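# Balance a board on a block with paired cubes

## Task

Set the long board crosswise on top of the short block so that it balances there, with two metal cubes placed next to each other on each of its two ends; the arrangement must stay put once the robot lets go, and nothing may end up off the table.

## Robot and tools

Robot: two six-joint arms, left_arm and right_arm, each ending in a sixteen-motor hand (right_arm has a right hand, left_arm its mirror-image left hand). Base roots in the scene frame: left_arm at (-0.002, +0.387, 0) m, right_arm at (+0.009, -0.423, 0) m, both turned very slightly about z. A camera stand sits behind the arms. Loose objects may occasionally get a small push from outside.

Scene frame: origin at table-top height, halfway between the nominal bases; +z up, +x out over the table, +y toward left_arm. Image sides do not match arm names. All reported positions (m), orientations (quat_wxyz) and velocities (m/s, rad/s) use this frame; printed values may be off by a few cm.

Hand point axes (right hand): +z along straight fingers toward the tips, +y out of the palm face, +x across the palm away from the thumb. On the left hand +x points toward the thumb. Straight fingertips reach about 0.12 m past the hand point along +z; the straight thumb sits beside the palm at about z = -0.09 m. A rigid mast sticks out at the wrist on the palm side and can strike objects. Fingertips have rubber caps.

execute_actions(actions, cameras): actions is a list of actions; each action is a table of up to 15 rows, one per 1/30 s step; a short table repeats its final row to fill 15 steps (an action lasts 0.5 s). Every row is one flat list of 48 numbers, each in [-1, 1], covering both arms: left dx, dy, dz, rx, ry, rz; left 16 motor goals; left current_limit, speed; then the same 24 for the right arm. dx..rz are offsets, not poses: measured along scene axes from that arm's Hand target as it stood when the action began (each row counts from that same start, not from the previous row), with 1.0 = 0.6 m or 180 degrees; rx, ry, rz form a single rotation vector turning about the Hand target position. All zeros re-requests the current Hand target. The controller clips each step to 70 mm and 16 degrees from the measured pose, so one action may fall short.

Motor goal order, per hand: index_mcp, index_abd, index_pip, index_dip, middle_mcp, middle_abd, middle_pip, middle_dip, ring_mcp, ring_abd, ring_pip, ring_dip, thumb_cmc, thumb_axl, thumb_mcp, thumb_ipl. Each is an absolute goal mapped linearly between the hinge stops; moving toward -1 curls. Straight values: finger _mcp +0.75, _abd 0.00, _pip +0.58, _dip +0.70; thumb_cmc +0.71 (thumb flat beside palm; toward -1 swings it in front of palm), thumb_axl +0.68, thumb_mcp +0.23, thumb_ipl +0.17. A zero is a real goal: to leave a hand unchanged, echo its hand_goal, hand_current_limit and hand_speed. current_limit maps -1..+1 to 0..550 mA (floor 11 mA); speed sets goal slew as (speed+1)/2 of 8.5 rad/s. Initial values +0.4 and -0.6; last sent values persist. cameras: names, ["all"], or []; by default images only come with an empty actions list.

move(target, speed, blend, blocking, cameras): target is one 48-number row, or up to 15 rows; every row's offsets count from the Hand targets at the move's start, not from the prior row. Paths are straight, end together, last 0.5 to 10 s and ignore obstacles. speed: m/s, 0.002 to 1, default 0.25 (turning up to twice that in rad/s), one value or one per target. blend: corner rounding in m (0 = stop at each target). blocking=false returns after about 0.5 s while motion continues. The result adds a move: line: done, off_target, moving, held, fault, plus limits such as paced (pose clipped) or held (steps withheld). Done means within 3 mm and 2 degrees; neither done nor off_target says anything about contact. Avoid paths near an arm's own base.

wait(seconds 0 to 10): lets time pass holding commands. stop(): brakes a running move. zoom_image(camera, region [x0, y0, x1, y1] pixels, at most 504 by 504) enlarges the latest image of cam_head_left, cam_head_right, cam_high (896x504), cam_left_wrist or cam_right_wrist (616x616 fisheye). clear_fault(arm: left_arm or right_arm) releases a reported torque fault. read_manual gives licence text only. finished_scene(scene 1) ends the scene irreversibly; the setup must hold without the robot.

Result lines: end_effector_position, end_effector_quat_wxyz, velocities (dropped when joint velocities read within noise), Hand target (next offsets start here; the hand often rests short, so resend or add the gap), Joint positions, joint torques (whole drive output, noisy, positive toward larger joint angle). Per hand: hand_goal, hand_measured, hand_current_ma (positive pushes toward -1), hand_state per motor (moving, goal, blocked, overload), hand_current_limit, hand_speed. A grip presses only while the goal lies past the object surface; repeating hand_goal keeps it, sending hand_measured slackens it.

Hazards: nothing may fall or be left off the table. Avoid drops, releasing moving parts, fast impacts and hard presses; faster moves and targets further past contact push harder. Keep the arms and hands apart; a clearance check may hold commands but does not stop finger contact. A motor at 495 mA or more for 5 s shuts down for 10 s. Joint contact limits (N m): waist 53.4, shoulder 53.4, elbow 44.5, forearm roll 24, wrist pitch 14.4, wrist roll 15.8; exceeding one, or straining a motor too long, gives a TORQUE FAULT until clear_fault. Long holding or stretched poses heat motors: MOTOR HOT at 65 °C, OVER-TEMPERATURE FAULT braking at 80 °C. After a HAND FAULT line, later motion calls in that same reply are skipped. To stop pushing against something, command the target back past the hand point. Time keeps running while you think.

Each tool is called after "Emit:" as name([rows], argument=value, ...), one row to a line, values as JSON.

## Session

Emit:
execute_actions(actions=[])

Scene clock: 0.00 s.
left_arm: end_effector_position=(+0.1137, +0.6660, +0.2187) hand_goal=(+0.754, +0.000, +0.576, +0.696, +0.754, +0.000, +0.576, +0.696, +0.754, +0.000, +0.576, +0.696, +0.714, +0.678, +0.226, +0.168) hand_measured=(+0.754, +0.000, +0.576, +0.696, +0.754, +0.000, +0.576, +0.696, +0.754, +0.000, +0.576, +0.696, +0.714, +0.678, +0.226, +0.168) hand_current_ma=(+0, +0, +0, +0, +0, +0, +0, +0, +0, +0, +0, +0, +0, +0, +0, +0) hand_state=(goal, goal, goal, goal, goal, goal, goal, goal, goal, goal, goal, goal, goal, goal, goal, goal) hand_current_limit=0.40 hand_speed=-0.60 end_effector_quat_wxyz=(-0.157, -0.301, +0.934, +0.114) | right_arm: end_effector_position=(+0.4592, +0.2038, +0.3876) hand_goal=(+0.754, +0.000, +0.576, +0.696, +0.754, +0.000, +0.576, +0.696, +0.754, +0.000, +0.576, +0.696, +0.714, +0.678, +0.226, +0.168) hand_measured=(+0.754, +0.000, +0.576, +0.696, +0.754, +0.000, +0.576, +0.696, +0.754, +0.000, +0.576, +0.696, +0.714, +0.678, +0.226, +0.168) hand_current_ma=(+0, +0, +0, +0, +0, +0, +0, +0, +0, +0, +0, +0, +0, +0, +0, +0) hand_state=(goal, goal, goal, goal, goal, goal, goal, goal, goal, goal, goal, goal, goal, goal, goal, goal) hand_current_limit=0.40 hand_speed=-0.60 end_effector_quat_wxyz=(+0.005, +0.455, +0.726, +0.515)
Joint positions: left_arm=[0.669 -0.135 -0.446 0.574 -0.618 -0.486] | right_arm=[1.048 -0.497 -1.089 -3.066 -0.49 -1.068]
Joint velocities: within noise
Joint torques (N m): no reading
Hand target: left_arm +0.1137, +0.6660, +0.2187; -0.157, -0.301, +0.934, +0.114 | right_arm +0.4592, +0.2038, +0.3876; +0.005, +0.455, +0.726, +0.515

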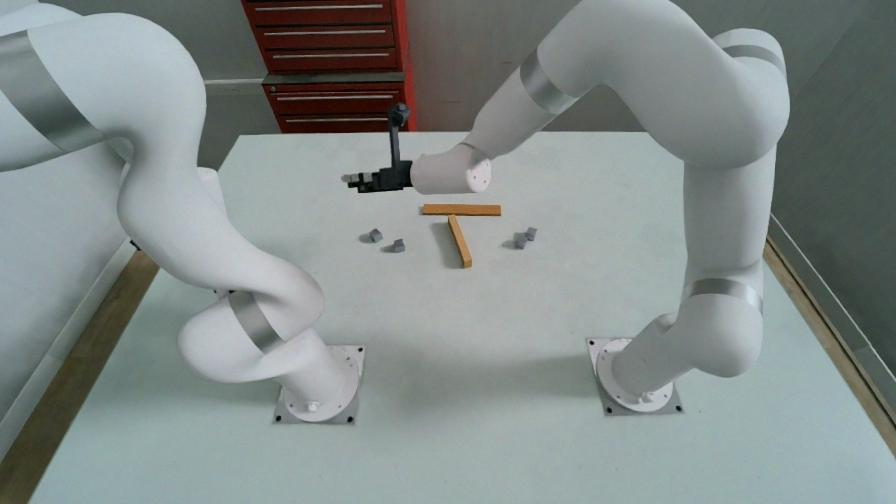

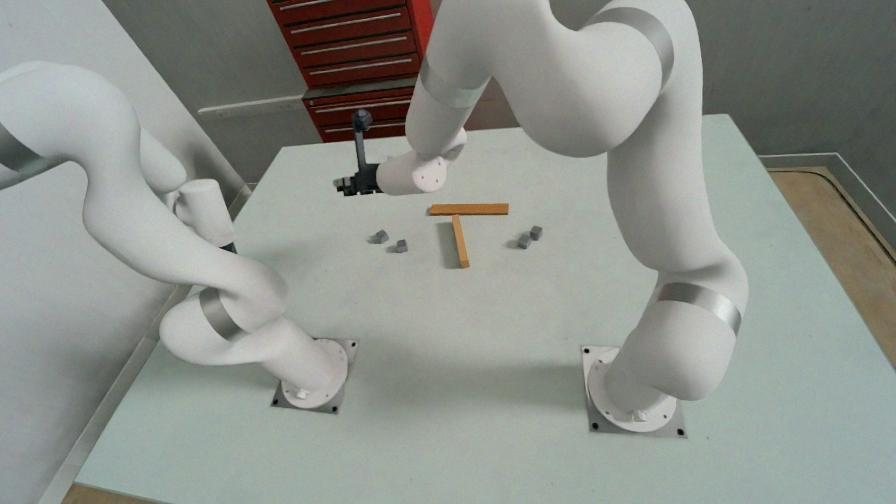

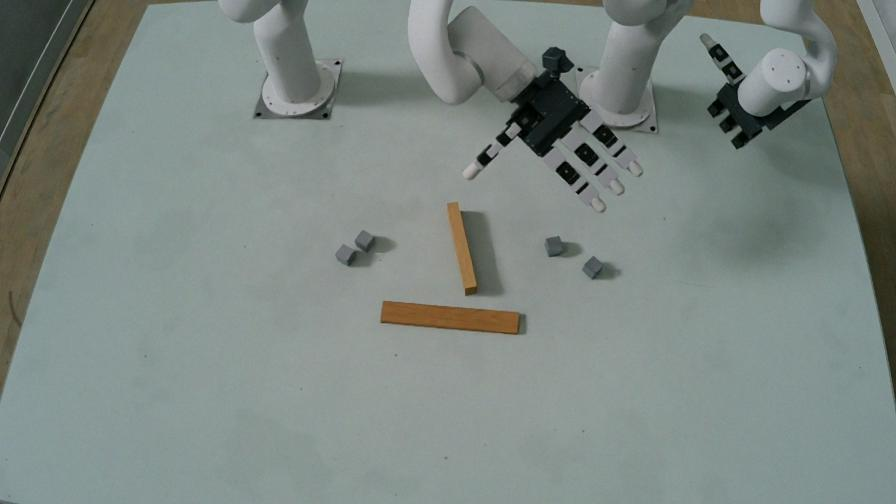

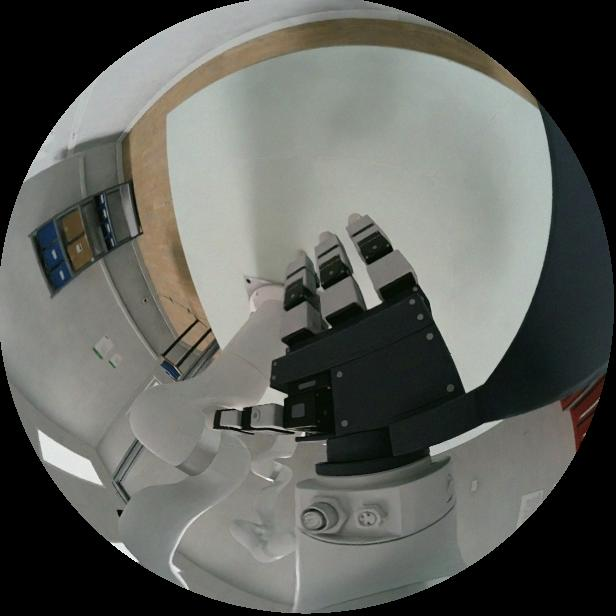

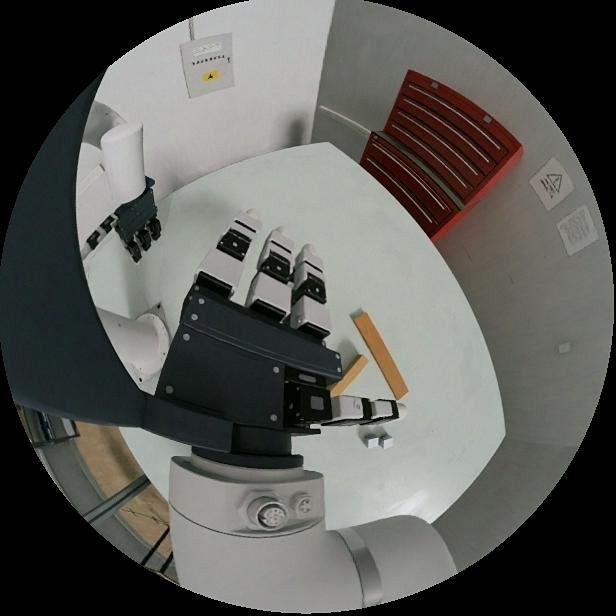

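Emit:
zoom_image(camera="cam_high", region=[320, 180, 640, 360])

Emit:
zoom_image(camera="cam_head_right", region=[350, 180, 570, 290])

Emit:
zoom_image(camera="cam_head_left", region=[350, 180, 570, 290])

Scaled by 1.575.

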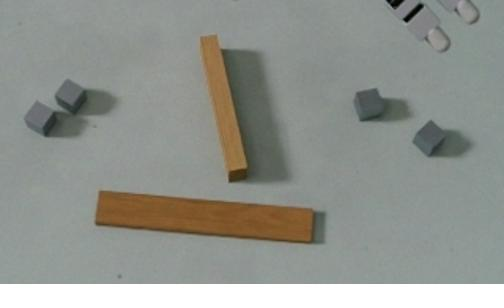

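Scaled by 2.291.

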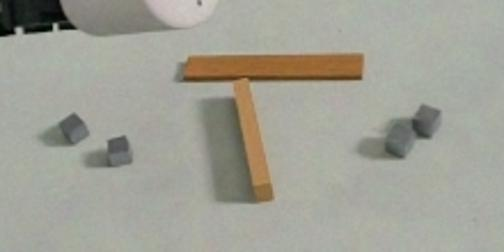

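Scaled by 2.291.

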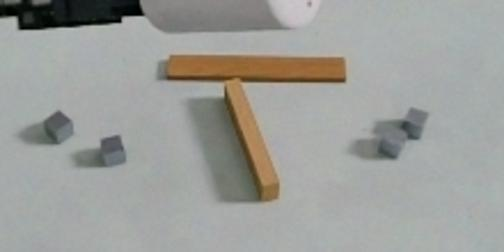

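Emit:
move([
  [0,0,0.1,0,0,0,0.754,0,0.576,0.696,0.754,0,0.576,0.696,0.754,0,0.576,0.696,0.714,0.678,0.226,0.168,0.4,-0.6,0,-0.3,0,0.365,0.202,-0.267,0.754,0,0.576,0.696,0.754,0,0.576,0.696,0.754,0,0.576,0.696,0.714,0.678,0.226,0.168,0.4,-0.6],
  [0.5,-0.75,0.05,-0.142,-0.434,0.290,0.754,0,0.576,0.696,0.754,0,0.576,0.696,0.754,0,0.576,0.696,0.714,0.678,0.226,0.168,0.4,-0.6,-0.067,-0.59,-0.217,0.729,0.404,-0.534,0.754,0,0.576,0.696,0.754,0,0.576,0.696,0.754,0,0.576,0.696,0.714,0.678,0.226,0.168,0.4,-0.6],
], blend=0.05, speed=0.3, cameras=["all"])

Scene clock: 360.87 s.
left_arm: end_effector_position=(+0.4137, +0.2159, +0.2487) hand_goal=(+0.754, +0.000, +0.576, +0.696, +0.754, +0.000, +0.576, +0.696, +0.754, +0.000, +0.576, +0.696, +0.714, +0.678, +0.226, +0.168) hand_measured=(+0.748, +0.000, +0.576, +0.696, +0.746, +0.000, +0.576, +0.696, +0.748, +0.000, +0.576, +0.696, +0.710, +0.678, +0.224, +0.168) hand_current_ma=(-8, +0, +0, +0, -9, +0, +0, +0, -8, +0, +0, +0, -5, +0, -2, +0) hand_state=(goal, goal, goal, goal, goal, goal, goal, goal, goal, goal, goal, goal, goal, goal, goal, goal) hand_current_limit=0.40 hand_speed=-0.60 end_effector_quat_wxyz=(-0.354, +0.613, -0.612, +0.354) | right_arm: end_effector_position=(+0.4190, -0.1502, +0.2574) hand_goal=(+0.754, +0.000, +0.576, +0.696, +0.754, +0.000, +0.576, +0.696, +0.754, +0.000, +0.576, +0.696, +0.714, +0.678, +0.226, +0.168) hand_measured=(+0.748, +0.002, +0.576, +0.696, +0.746, +0.002, +0.576, +0.696, +0.748, +0.002, +0.576, +0.696, +0.708, +0.678, +0.226, +0.168) hand_current_ma=(-6, +0, +0, +0, -8, +1, +0, +0, -7, +0, +0, +0, -5, +0, +0, +0) hand_state=(goal, goal, goal, goal, goal, goal, goal, goal, goal, goal, goal, goal, goal, goal, goal, goal) hand_current_limit=0.40 hand_speed=-0.60 end_effector_quat_wxyz=(-0.354, +0.613, -0.611, +0.355)
Joint positions: left_arm=[-0.496 0.029 -0.41 -0.726 0.685 -1.239] | right_arm=[0.769 -0.09 -0.561 -2.079 -0.754 1.094]
Joint torques (N m): left_arm=[10.39 6.63 -7.72 4.4 2.62 -2.07] | right_arm=[-7.89 40.1 -9.5 -4.57 0.64 1.02]
Hand target: left_arm +0.4137, +0.2160, +0.2487; -0.354, +0.613, -0.612, +0.354 | right_arm +0.4190, -0.1502, +0.2574; -0.354, +0.613, -0.611, +0.355
Off the commanded pose: left_arm 0.000 m, 0 deg | right_arm 0.000 m, 0 deg.
move: done

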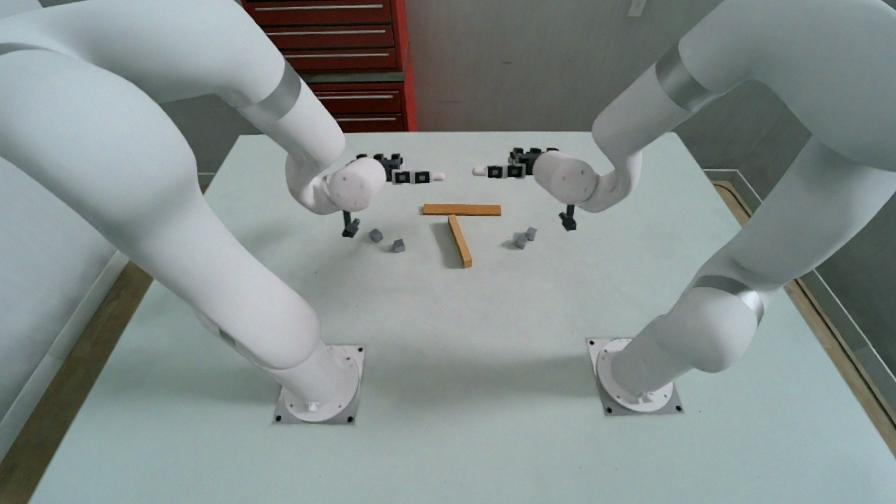

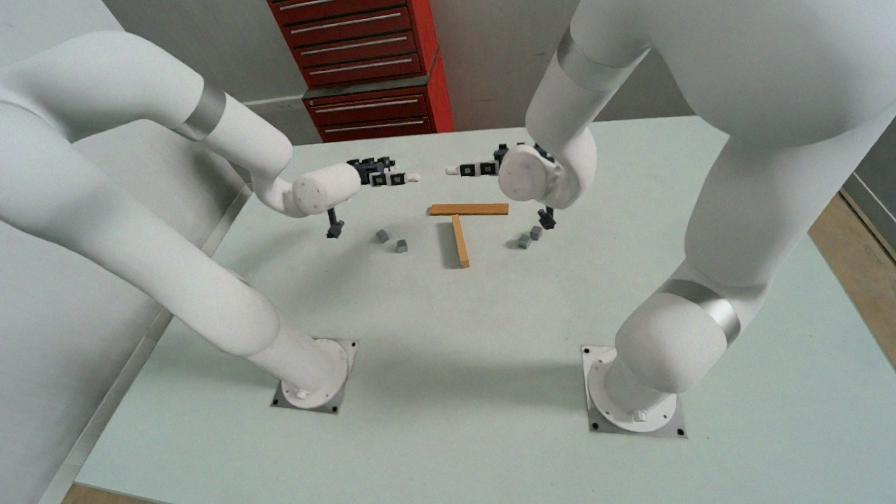

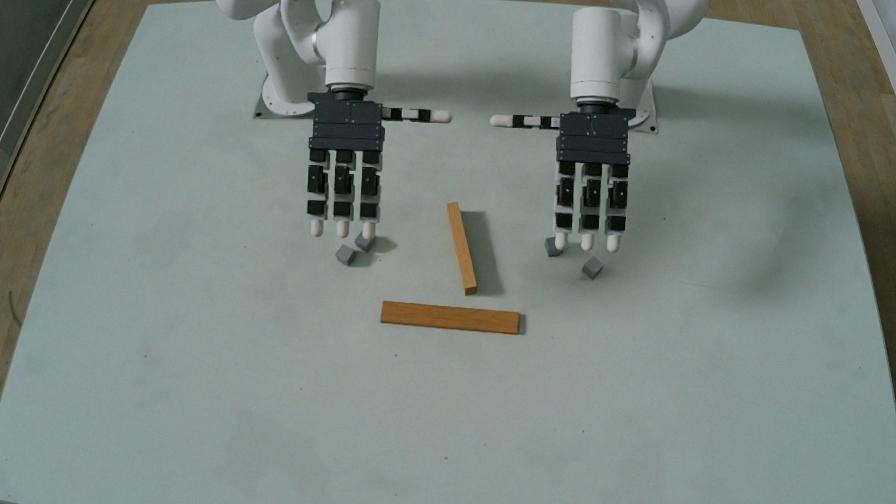

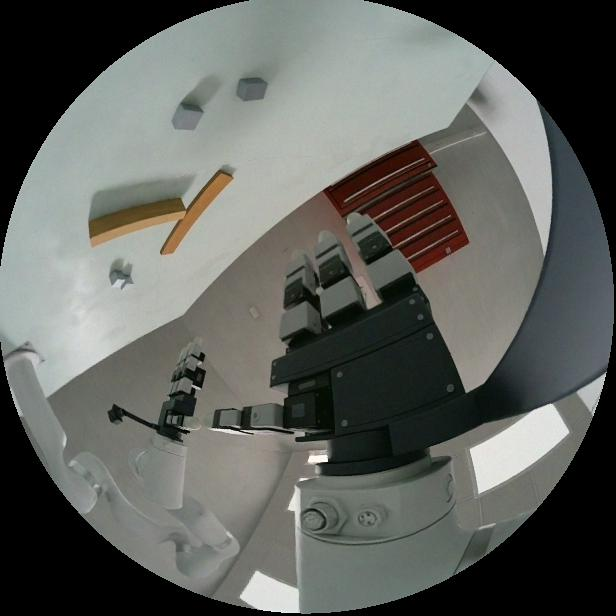

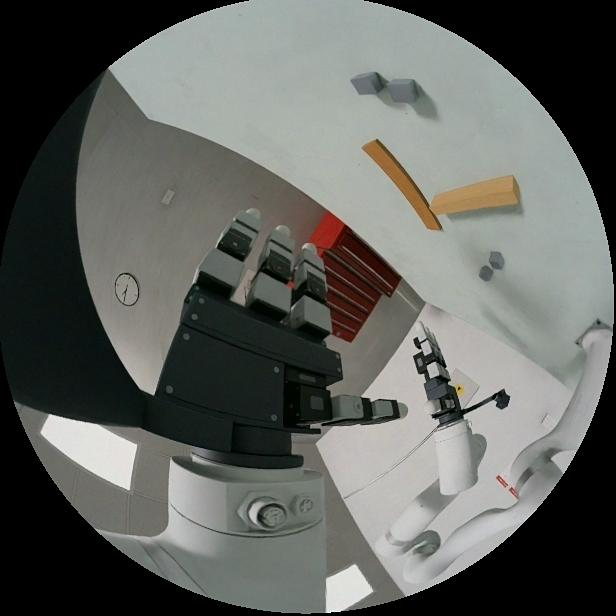

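Emit:
zoom_image(camera="cam_right_wrist", region=[330, 50, 450, 130])

Emit:
zoom_image(camera="cam_high", region=[320, 215, 400, 275])

Emit:
zoom_image(camera="cam_high", region=[535, 225, 615, 285])

Scaled by 4.200 from the camera's 616x616 image, which has a finer 880x880 frame.

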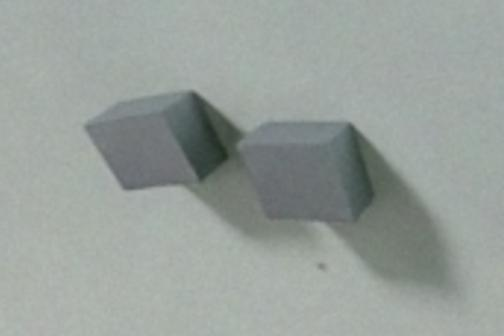

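Scaled by 6.300.

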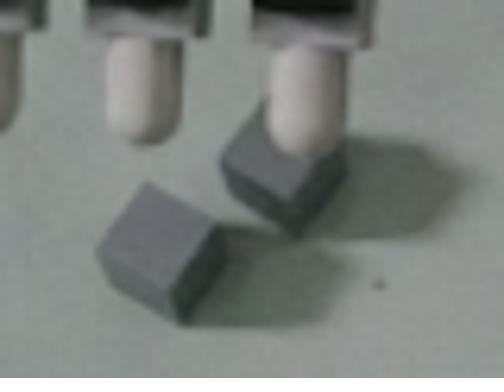

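Scaled by 6.300.

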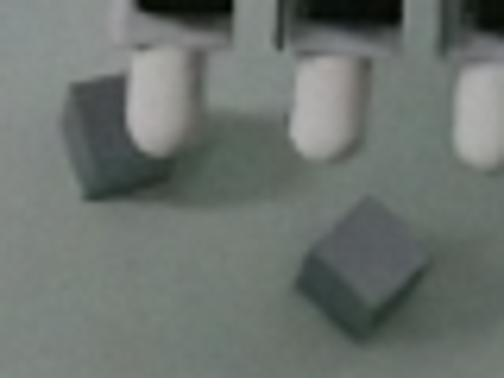

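Emit:
move([
  [0.169,0.075,-0.165,-0.0111,-0.0262,-0.2552,0.342,0,-0.226,0.304,0.754,0,0.576,0.696,0.754,0,0.576,0.696,-0.51,0.678,0.112,0.168,0.4,-0.6,0.145,-0.095,-0.179,0.0140,-0.0253,0.322,0.342,0,-0.226,0.304,0.754,0,0.576,0.696,0.754,0,0.576,0.696,-0.51,0.678,0.112,0.168,0.4,-0.6],
], speed=0.25, cameras=["all"])

Scene clock: 498.87 s.
left_arm: end_effector_position=(+0.5151, +0.2610, +0.1497) hand_goal=(+0.342, +0.000, -0.226, +0.304, +0.754, +0.000, +0.576, +0.696, +0.754, +0.000, +0.576, +0.696, -0.510, +0.678, +0.112, +0.168) hand_measured=(+0.340, +0.000, -0.222, +0.306, +0.746, +0.000, +0.576, +0.696, +0.746, +0.000, +0.576, +0.696, -0.508, +0.678, +0.112, +0.168) hand_current_ma=(-2, +0, +5, +3, -10, +0, +0, +0, -9, +0, +0, +0, +1, +0, +0, +0) hand_state=(goal, goal, goal, goal, goal, goal, goal, goal, goal, goal, goal, goal, goal, goal, goal, goal) hand_current_limit=0.40 hand_speed=-0.60 end_effector_quat_wxyz=(+0.202, -0.317, +0.782, -0.498) | right_arm: end_effector_position=(+0.5060, -0.2072, +0.1500) hand_goal=(+0.342, +0.000, -0.226, +0.304, +0.754, +0.000, +0.576, +0.696, +0.754, +0.000, +0.576, +0.696, -0.510, +0.678, +0.112, +0.168) hand_measured=(+0.340, +0.002, -0.222, +0.308, +0.746, +0.002, +0.576, +0.696, +0.748, +0.002, +0.576, +0.696, -0.508, +0.678, +0.112, +0.168) hand_current_ma=(-1, +0, +4, +2, -8, +1, +0, +0, -7, +0, +0, +0, +1, +0, +0, +0) hand_state=(goal, goal, goal, goal, goal, goal, goal, goal, goal, goal, goal, goal, goal, goal, goal, goal) hand_current_limit=0.40 hand_speed=-0.60 end_effector_quat_wxyz=(-0.517, +0.811, -0.231, +0.149)
Joint positions: left_arm=[0.027 -0.499 -0.702 0.905 1.002 -1.747] | right_arm=[0.156 -0.521 -0.744 -4.102 -0.999 1.769]
Joint torques (N m): left_arm=[13.73 29.89 -23.53 4.4 2.75 -2] | right_arm=[-7.03 30.93 -15.71 -3.49 -4.04 1.06]
Hand target: left_arm +0.5151, +0.2610, +0.1497; +0.202, -0.317, +0.782, -0.498 | right_arm +0.5060, -0.2072, +0.1500; -0.517, +0.811, -0.231, +0.149
Off the commanded pose: left_arm 0.000 m, 0 deg | right_arm 0.000 m, 0 deg.
move: done

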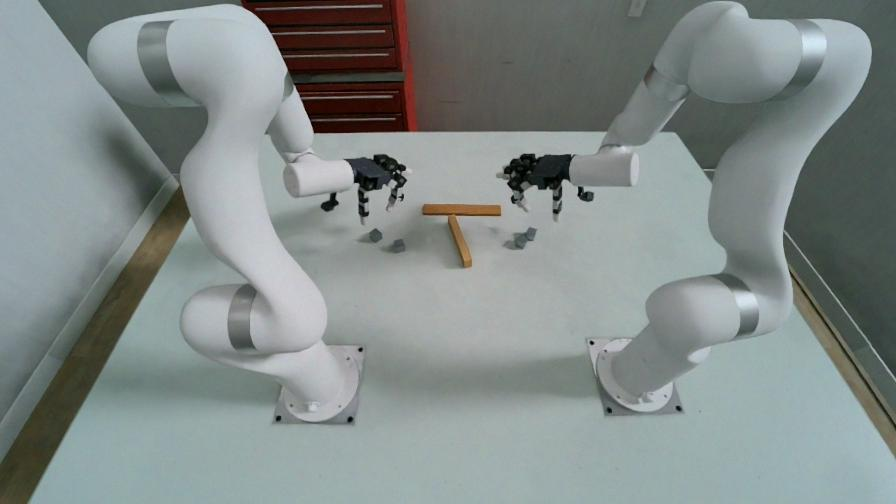

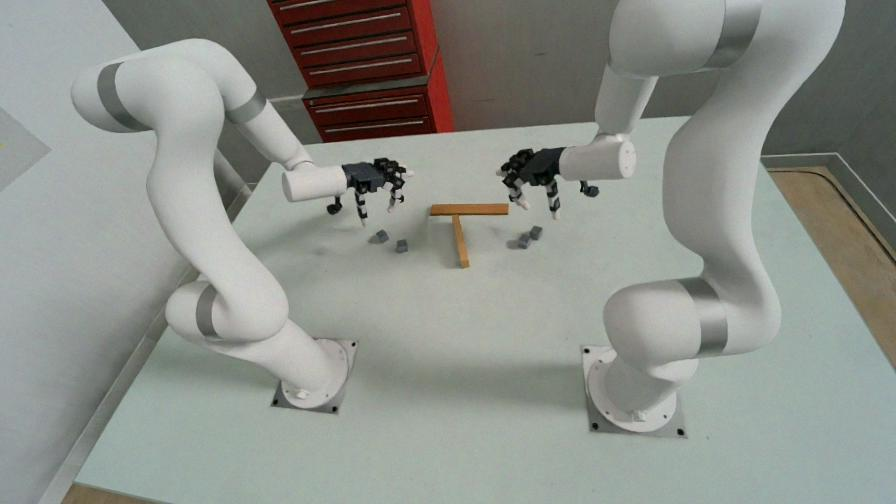

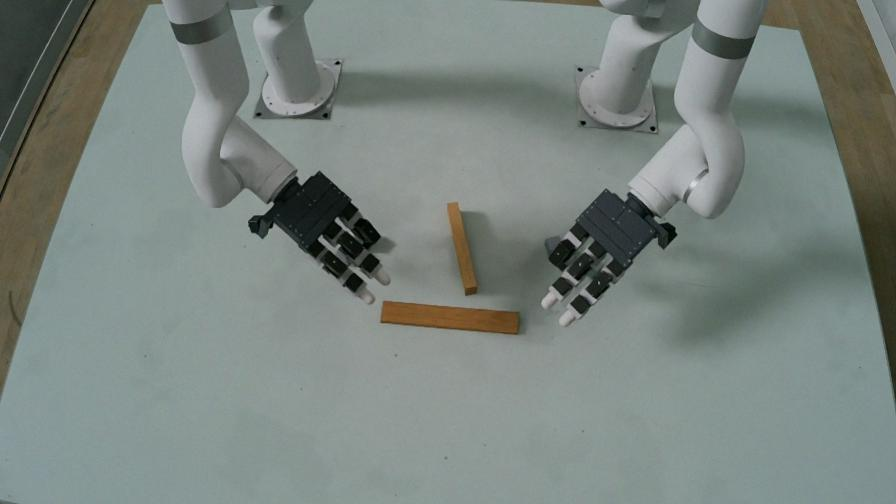

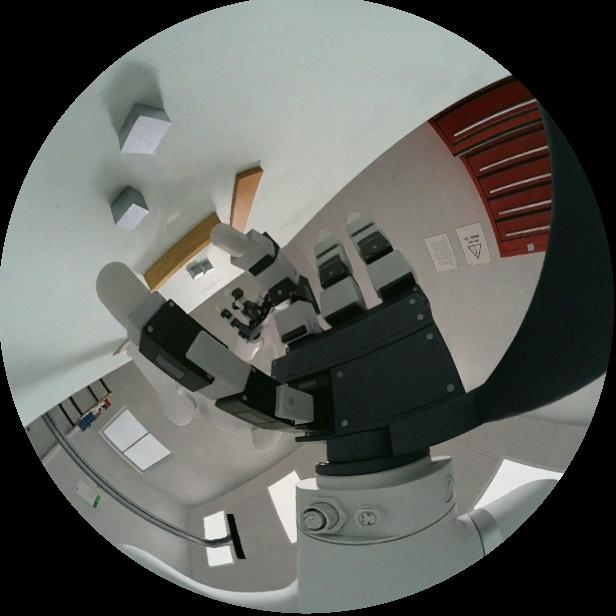

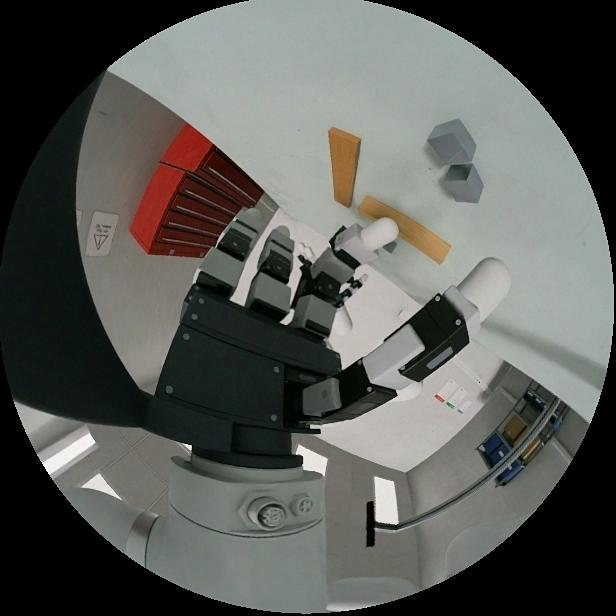

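Emit:
zoom_image(camera="cam_right_wrist", region=[400, 100, 520, 220])

Emit:
zoom_image(camera="cam_left_wrist", region=[90, 85, 210, 245])

Scaled by 4.200 from the camera's 616x616 image, which has a finer 880x880 frame.

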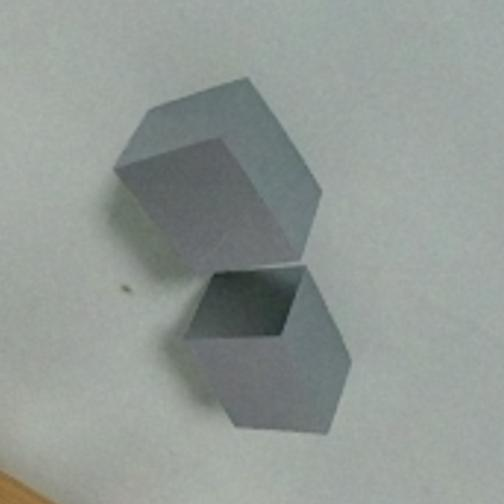

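Scaled by 3.150 from the camera's 616x616 image, which has a finer 880x880 frame.

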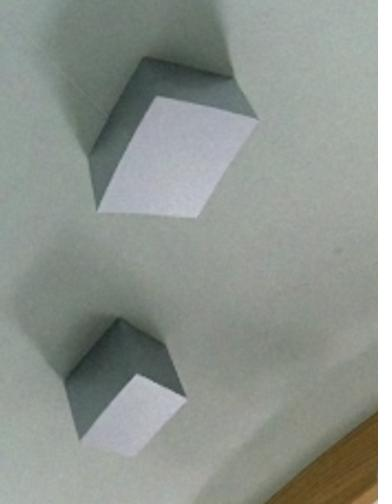

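Emit:
move([
  [0.0203,0.0277,-0.1078,0,0,0,0.342,0,-0.226,0.304,0.754,0,0.576,0.696,0.754,0,0.576,0.696,-0.51,0.678,0.112,0.168,0.4,-0.6,0.0227,0.0175,-0.1083,0,0,0.0333,0.342,0,-0.226,0.304,0.754,0,0.576,0.696,0.754,0,0.576,0.696,-0.51,0.678,0.112,0.168,0.4,-0.6],
], speed=0.15, cameras=["all"])

Emit:
zoom_image(camera="cam_right_wrist", region=[360, 80, 560, 280])

Emit:
zoom_image(camera="cam_left_wrist", region=[60, 80, 260, 280])

Scene clock: 611.47 s.
left_arm: end_effector_position=(+0.5273, +0.2776, +0.0850) hand_goal=(+0.342, +0.000, -0.226, +0.304, +0.754, +0.000, +0.576, +0.696, +0.754, +0.000, +0.576, +0.696, -0.510, +0.678, +0.112, +0.168) hand_measured=(+0.340, +0.000, -0.222, +0.306, +0.746, +0.000, +0.576, +0.696, +0.746, +0.000, +0.576, +0.696, -0.508, +0.678, +0.112, +0.168) hand_current_ma=(-2, +0, +5, +3, -11, +0, +0, +0, -10, +0, +0, +0, +1, +0, +0, +0) hand_state=(goal, goal, goal, goal, goal, goal, goal, goal, goal, goal, goal, goal, goal, goal, goal, goal) hand_current_limit=0.40 hand_speed=-0.60 end_effector_quat_wxyz=(+0.202, -0.317, +0.782, -0.498) | right_arm: end_effector_position=(+0.5196, -0.1968, +0.0851) hand_goal=(+0.342, +0.000, -0.226, +0.304, +0.754, +0.000, +0.576, +0.696, +0.754, +0.000, +0.576, +0.696, -0.510, +0.678, +0.112, +0.168) hand_measured=(+0.340, +0.002, -0.222, +0.308, +0.746, +0.002, +0.576, +0.696, +0.746, +0.002, +0.576, +0.696, -0.508, +0.678, +0.112, +0.168) hand_current_ma=(-1, +0, +3, +2, -9, +1, +0, +0, -7, +0, +0, +0, +1, +0, +0, +0) hand_state=(goal, goal, goal, goal, goal, goal, goal, goal, goal, goal, goal, goal, goal, goal, goal, goal) hand_current_limit=0.40 hand_speed=-0.60 end_effector_quat_wxyz=(-0.524, +0.822, -0.189, +0.122)
Joint positions: left_arm=[0.065 -0.683 -0.77 0.891 1.08 -1.645] | right_arm=[0.156 -0.723 -0.859 -4.168 -1.062 1.697]
Joint torques (N m): left_arm=[12.66 33.13 -21.32 -3.22 2.73 1.76] | right_arm=[10.08 35.5 -14.46 -3.47 -3.98 -0.91]
Hand target: left_arm +0.5273, +0.2776, +0.0850; +0.202, -0.317, +0.782, -0.498 | right_arm +0.5196, -0.1967, +0.0850; -0.524, +0.822, -0.189, +0.122
Off the commanded pose: left_arm 0.000 m, 0 deg | right_arm 0.000 m, 0 deg.
move: done

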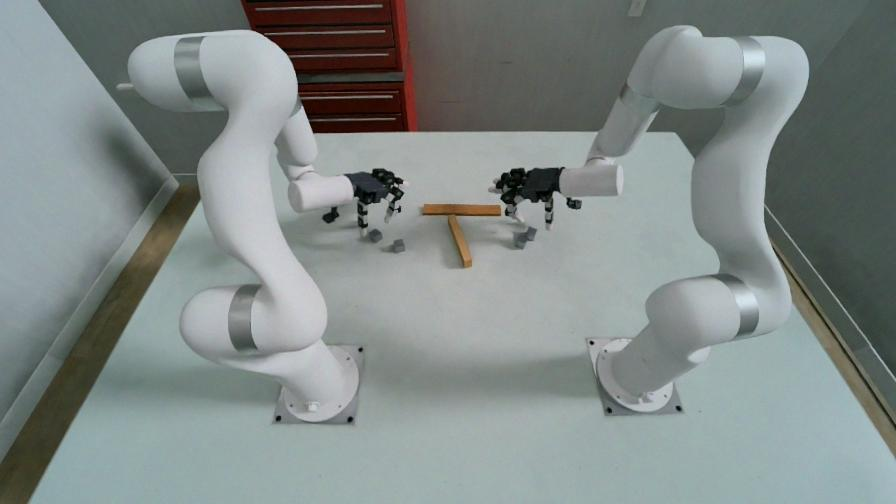

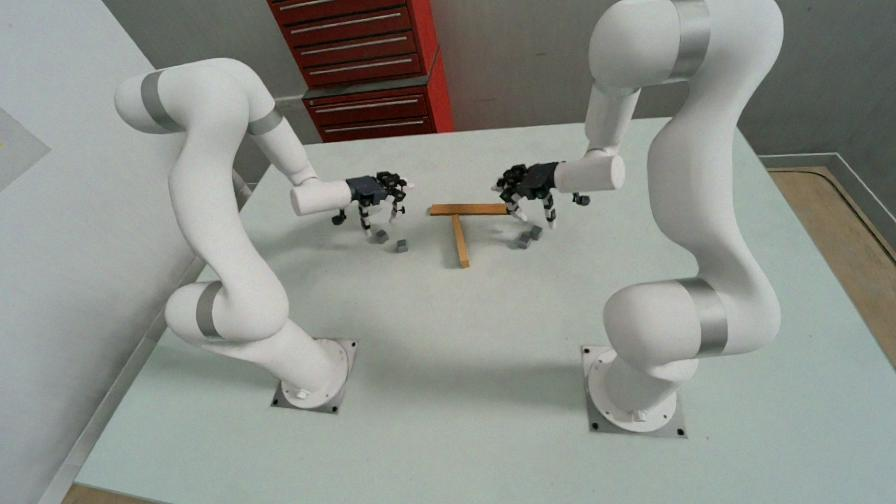

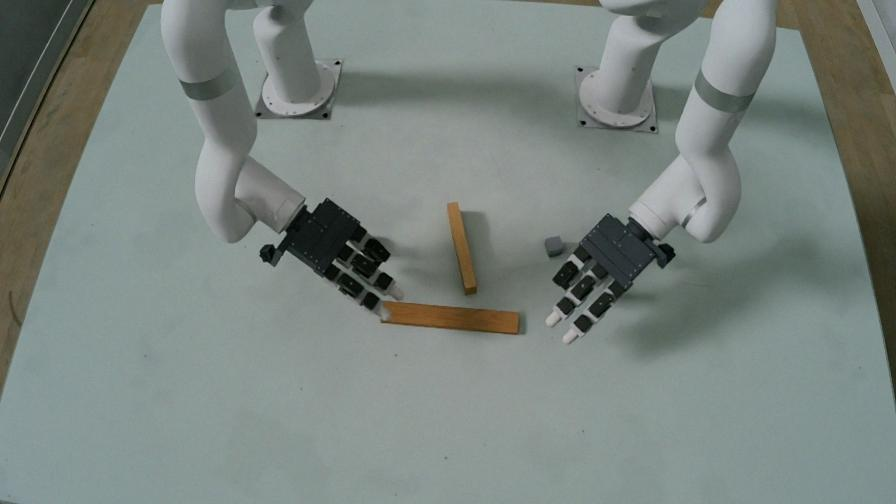

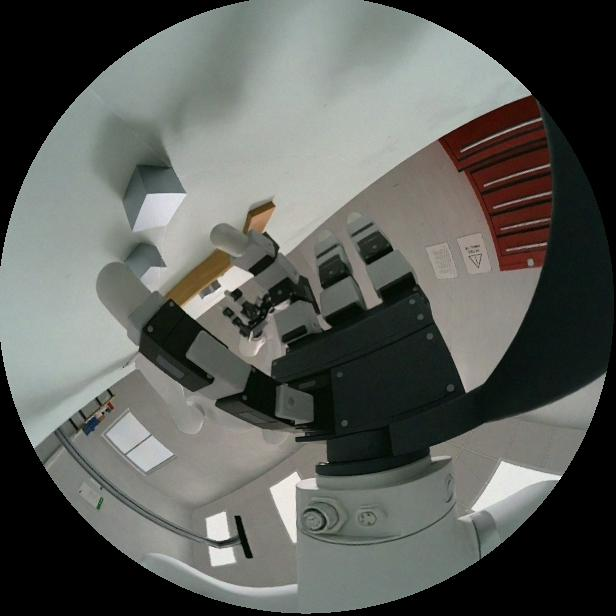

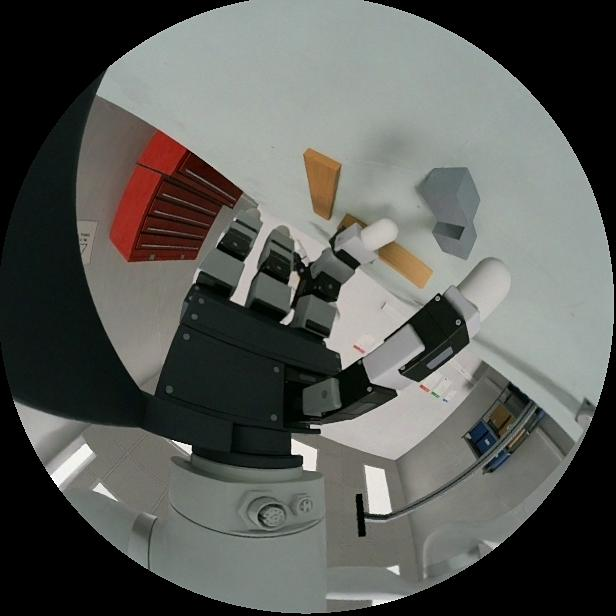

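Scaled by 2.520 from the camera's 616x616 image, which has a finer 880x880 frame.

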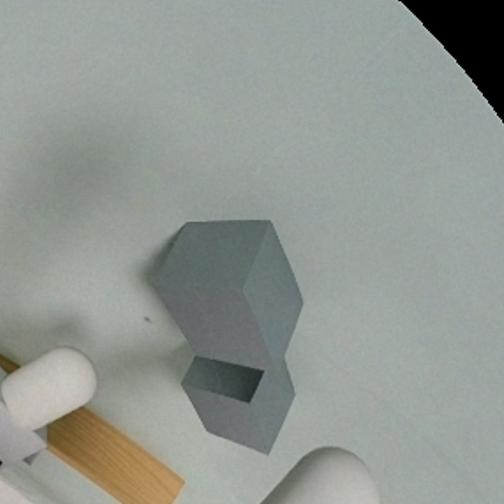

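Scaled by 2.520 from the camera's 616x616 image, which has a finer 880x880 frame.

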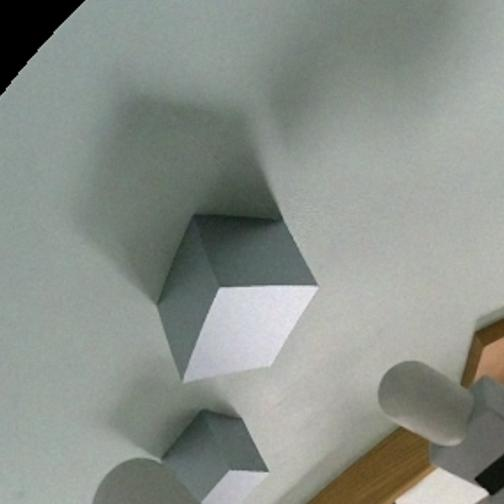

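Emit:
move([
  [-0.0025,0.0085,-0.0667,0,0,0,0.26,0,-0.226,0.304,0.754,0,0.576,0.696,0.754,0,0.576,0.696,-0.51,0.678,0.06,0.168,0.4,-0.6,0,0,-0.0667,0,0,0,0.26,0,-0.226,0.304,0.754,0,0.576,0.696,0.754,0,0.576,0.696,-0.51,0.678,0.06,0.168,0.4,-0.6],
], speed=0.08, cameras=["all"])

Emit:
zoom_image(camera="cam_right_wrist", region=[360, 130, 560, 330])

Emit:
zoom_image(camera="cam_left_wrist", region=[60, 130, 260, 330])

Emit:
zoom_image(camera="cam_head_left", region=[330, 160, 430, 260])

Emit:
zoom_image(camera="cam_head_right", region=[490, 160, 590, 260])

Scene clock: 683.63 s.
left_arm: end_effector_position=(+0.5258, +0.2827, +0.0450) hand_goal=(+0.260, +0.000, -0.226, +0.304, +0.754, +0.000, +0.576, +0.696, +0.754, +0.000, +0.576, +0.696, -0.510, +0.678, +0.060, +0.168) hand_measured=(+0.258, +0.000, -0.222, +0.306, +0.746, +0.000, +0.576, +0.696, +0.746, +0.000, +0.576, +0.696, -0.508, +0.678, +0.062, +0.168) hand_current_ma=(-1, +0, +4, +3, -11, +0, +0, +0, -10, +0, +0, +0, +1, +0, +1, +0) hand_state=(goal, goal, goal, goal, goal, goal, goal, goal, goal, goal, goal, goal, goal, goal, goal, goal) hand_current_limit=0.40 hand_speed=-0.60 end_effector_quat_wxyz=(+0.202, -0.317, +0.782, -0.498) | right_arm: end_effector_position=(+0.5196, -0.1968, +0.0451) hand_goal=(+0.260, +0.000, -0.226, +0.304, +0.754, +0.000, +0.576, +0.696, +0.754, +0.000, +0.576, +0.696, -0.510, +0.678, +0.060, +0.168) hand_measured=(+0.258, +0.002, -0.222, +0.308, +0.746, +0.002, +0.576, +0.696, +0.746, +0.002, +0.576, +0.696, -0.508, +0.678, +0.062, +0.168) hand_current_ma=(+0, +0, +3, +2, -9, +1, +0, +0, -7, +0, +0, +0, +1, +0, +1, +0) hand_state=(goal, goal, goal, goal, goal, goal, goal, goal, goal, goal, goal, goal, goal, goal, goal, goal) hand_current_limit=0.40 hand_speed=-0.60 end_effector_quat_wxyz=(-0.524, +0.822, -0.189, +0.122)
Joint positions: left_arm=[0.077 -0.788 -0.799 0.874 1.128 -1.581] | right_arm=[0.156 -0.822 -0.891 -4.137 -1.098 1.632]
Joint torques (N m): left_arm=[11.59 34 -20.14 -3.22 2.85 1.68] | right_arm=[-2.2 39.2 -13.58 2.91 -4.08 -0.93]
Hand target: left_arm +0.5258, +0.2827, +0.0450; +0.202, -0.317, +0.782, -0.498 | right_arm +0.5196, -0.1967, +0.0450; -0.524, +0.822, -0.189, +0.122
Off the commanded pose: left_arm 0.000 m, 0 deg | right_arm 0.000 m, 0 deg.
move: done

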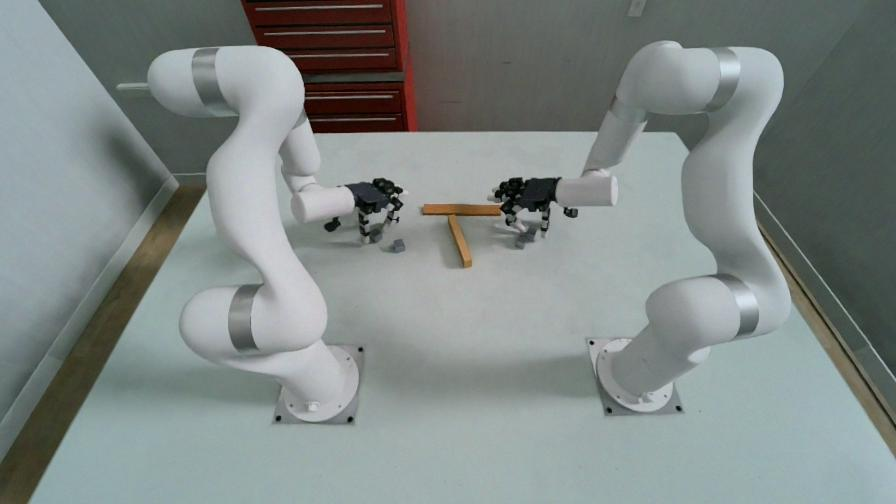

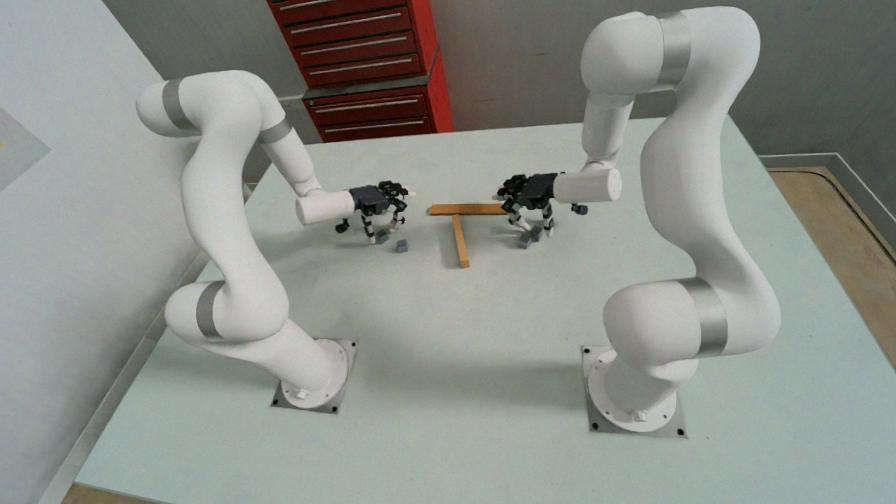

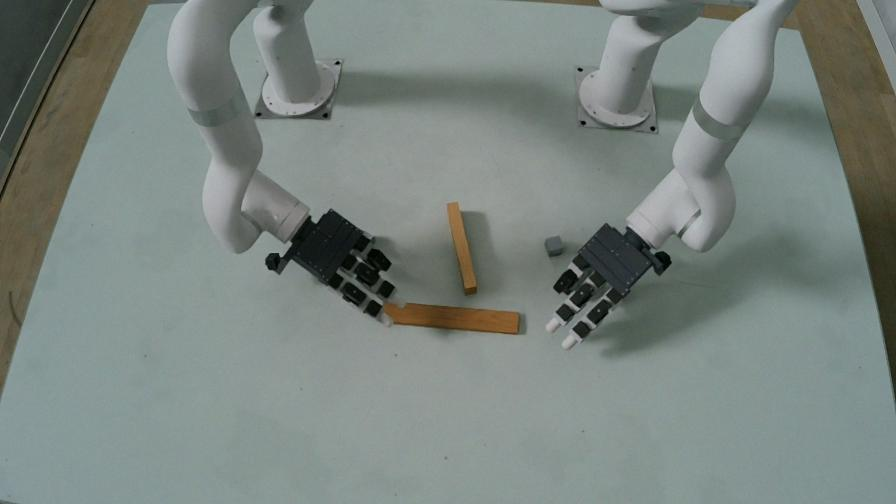

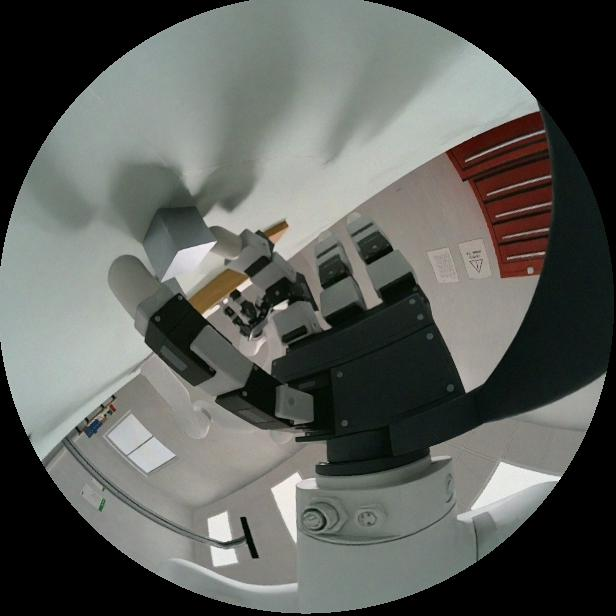

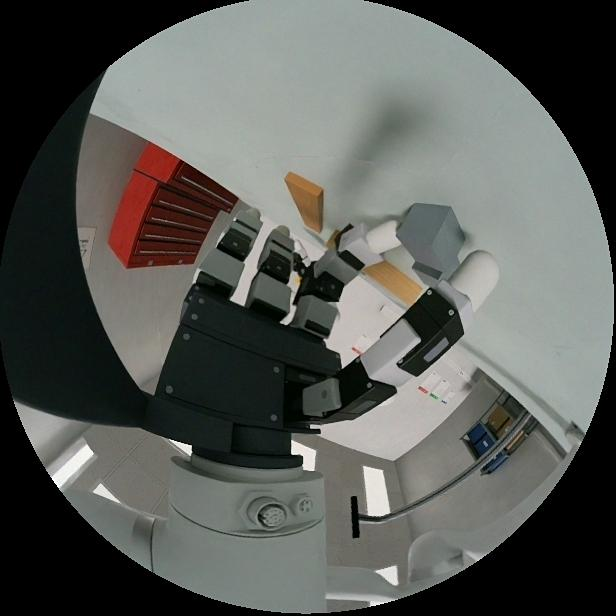

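Scaled by 2.520 from the camera's 616x616 image, which has a finer 880x880 frame.

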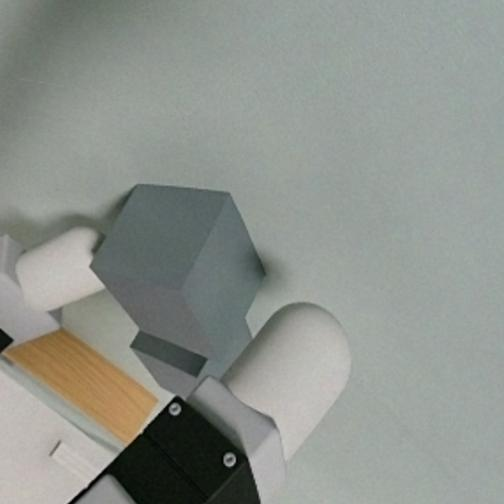

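Scaled by 2.520 from the camera's 616x616 image, which has a finer 880x880 frame.

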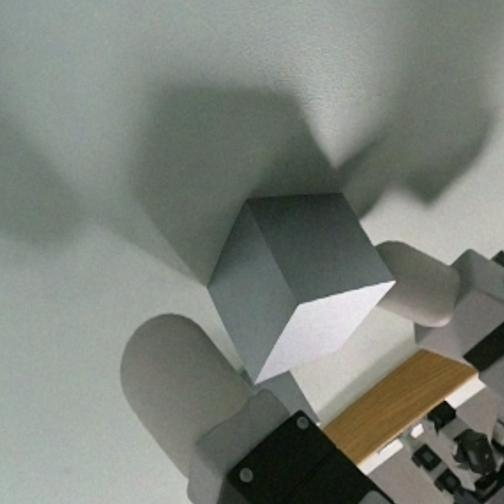

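Scaled by 5.040.

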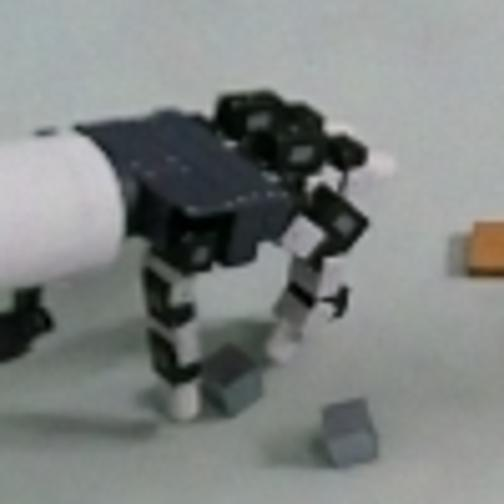

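Scaled by 5.040.

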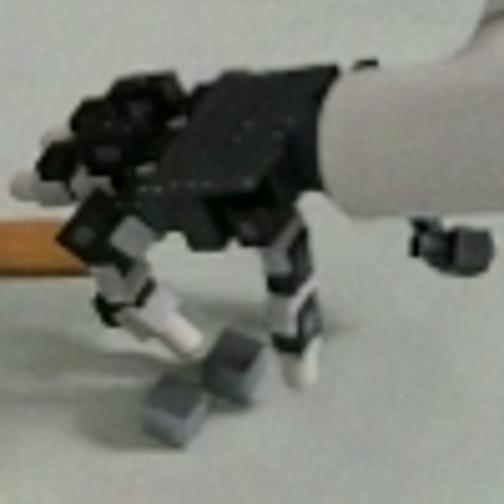

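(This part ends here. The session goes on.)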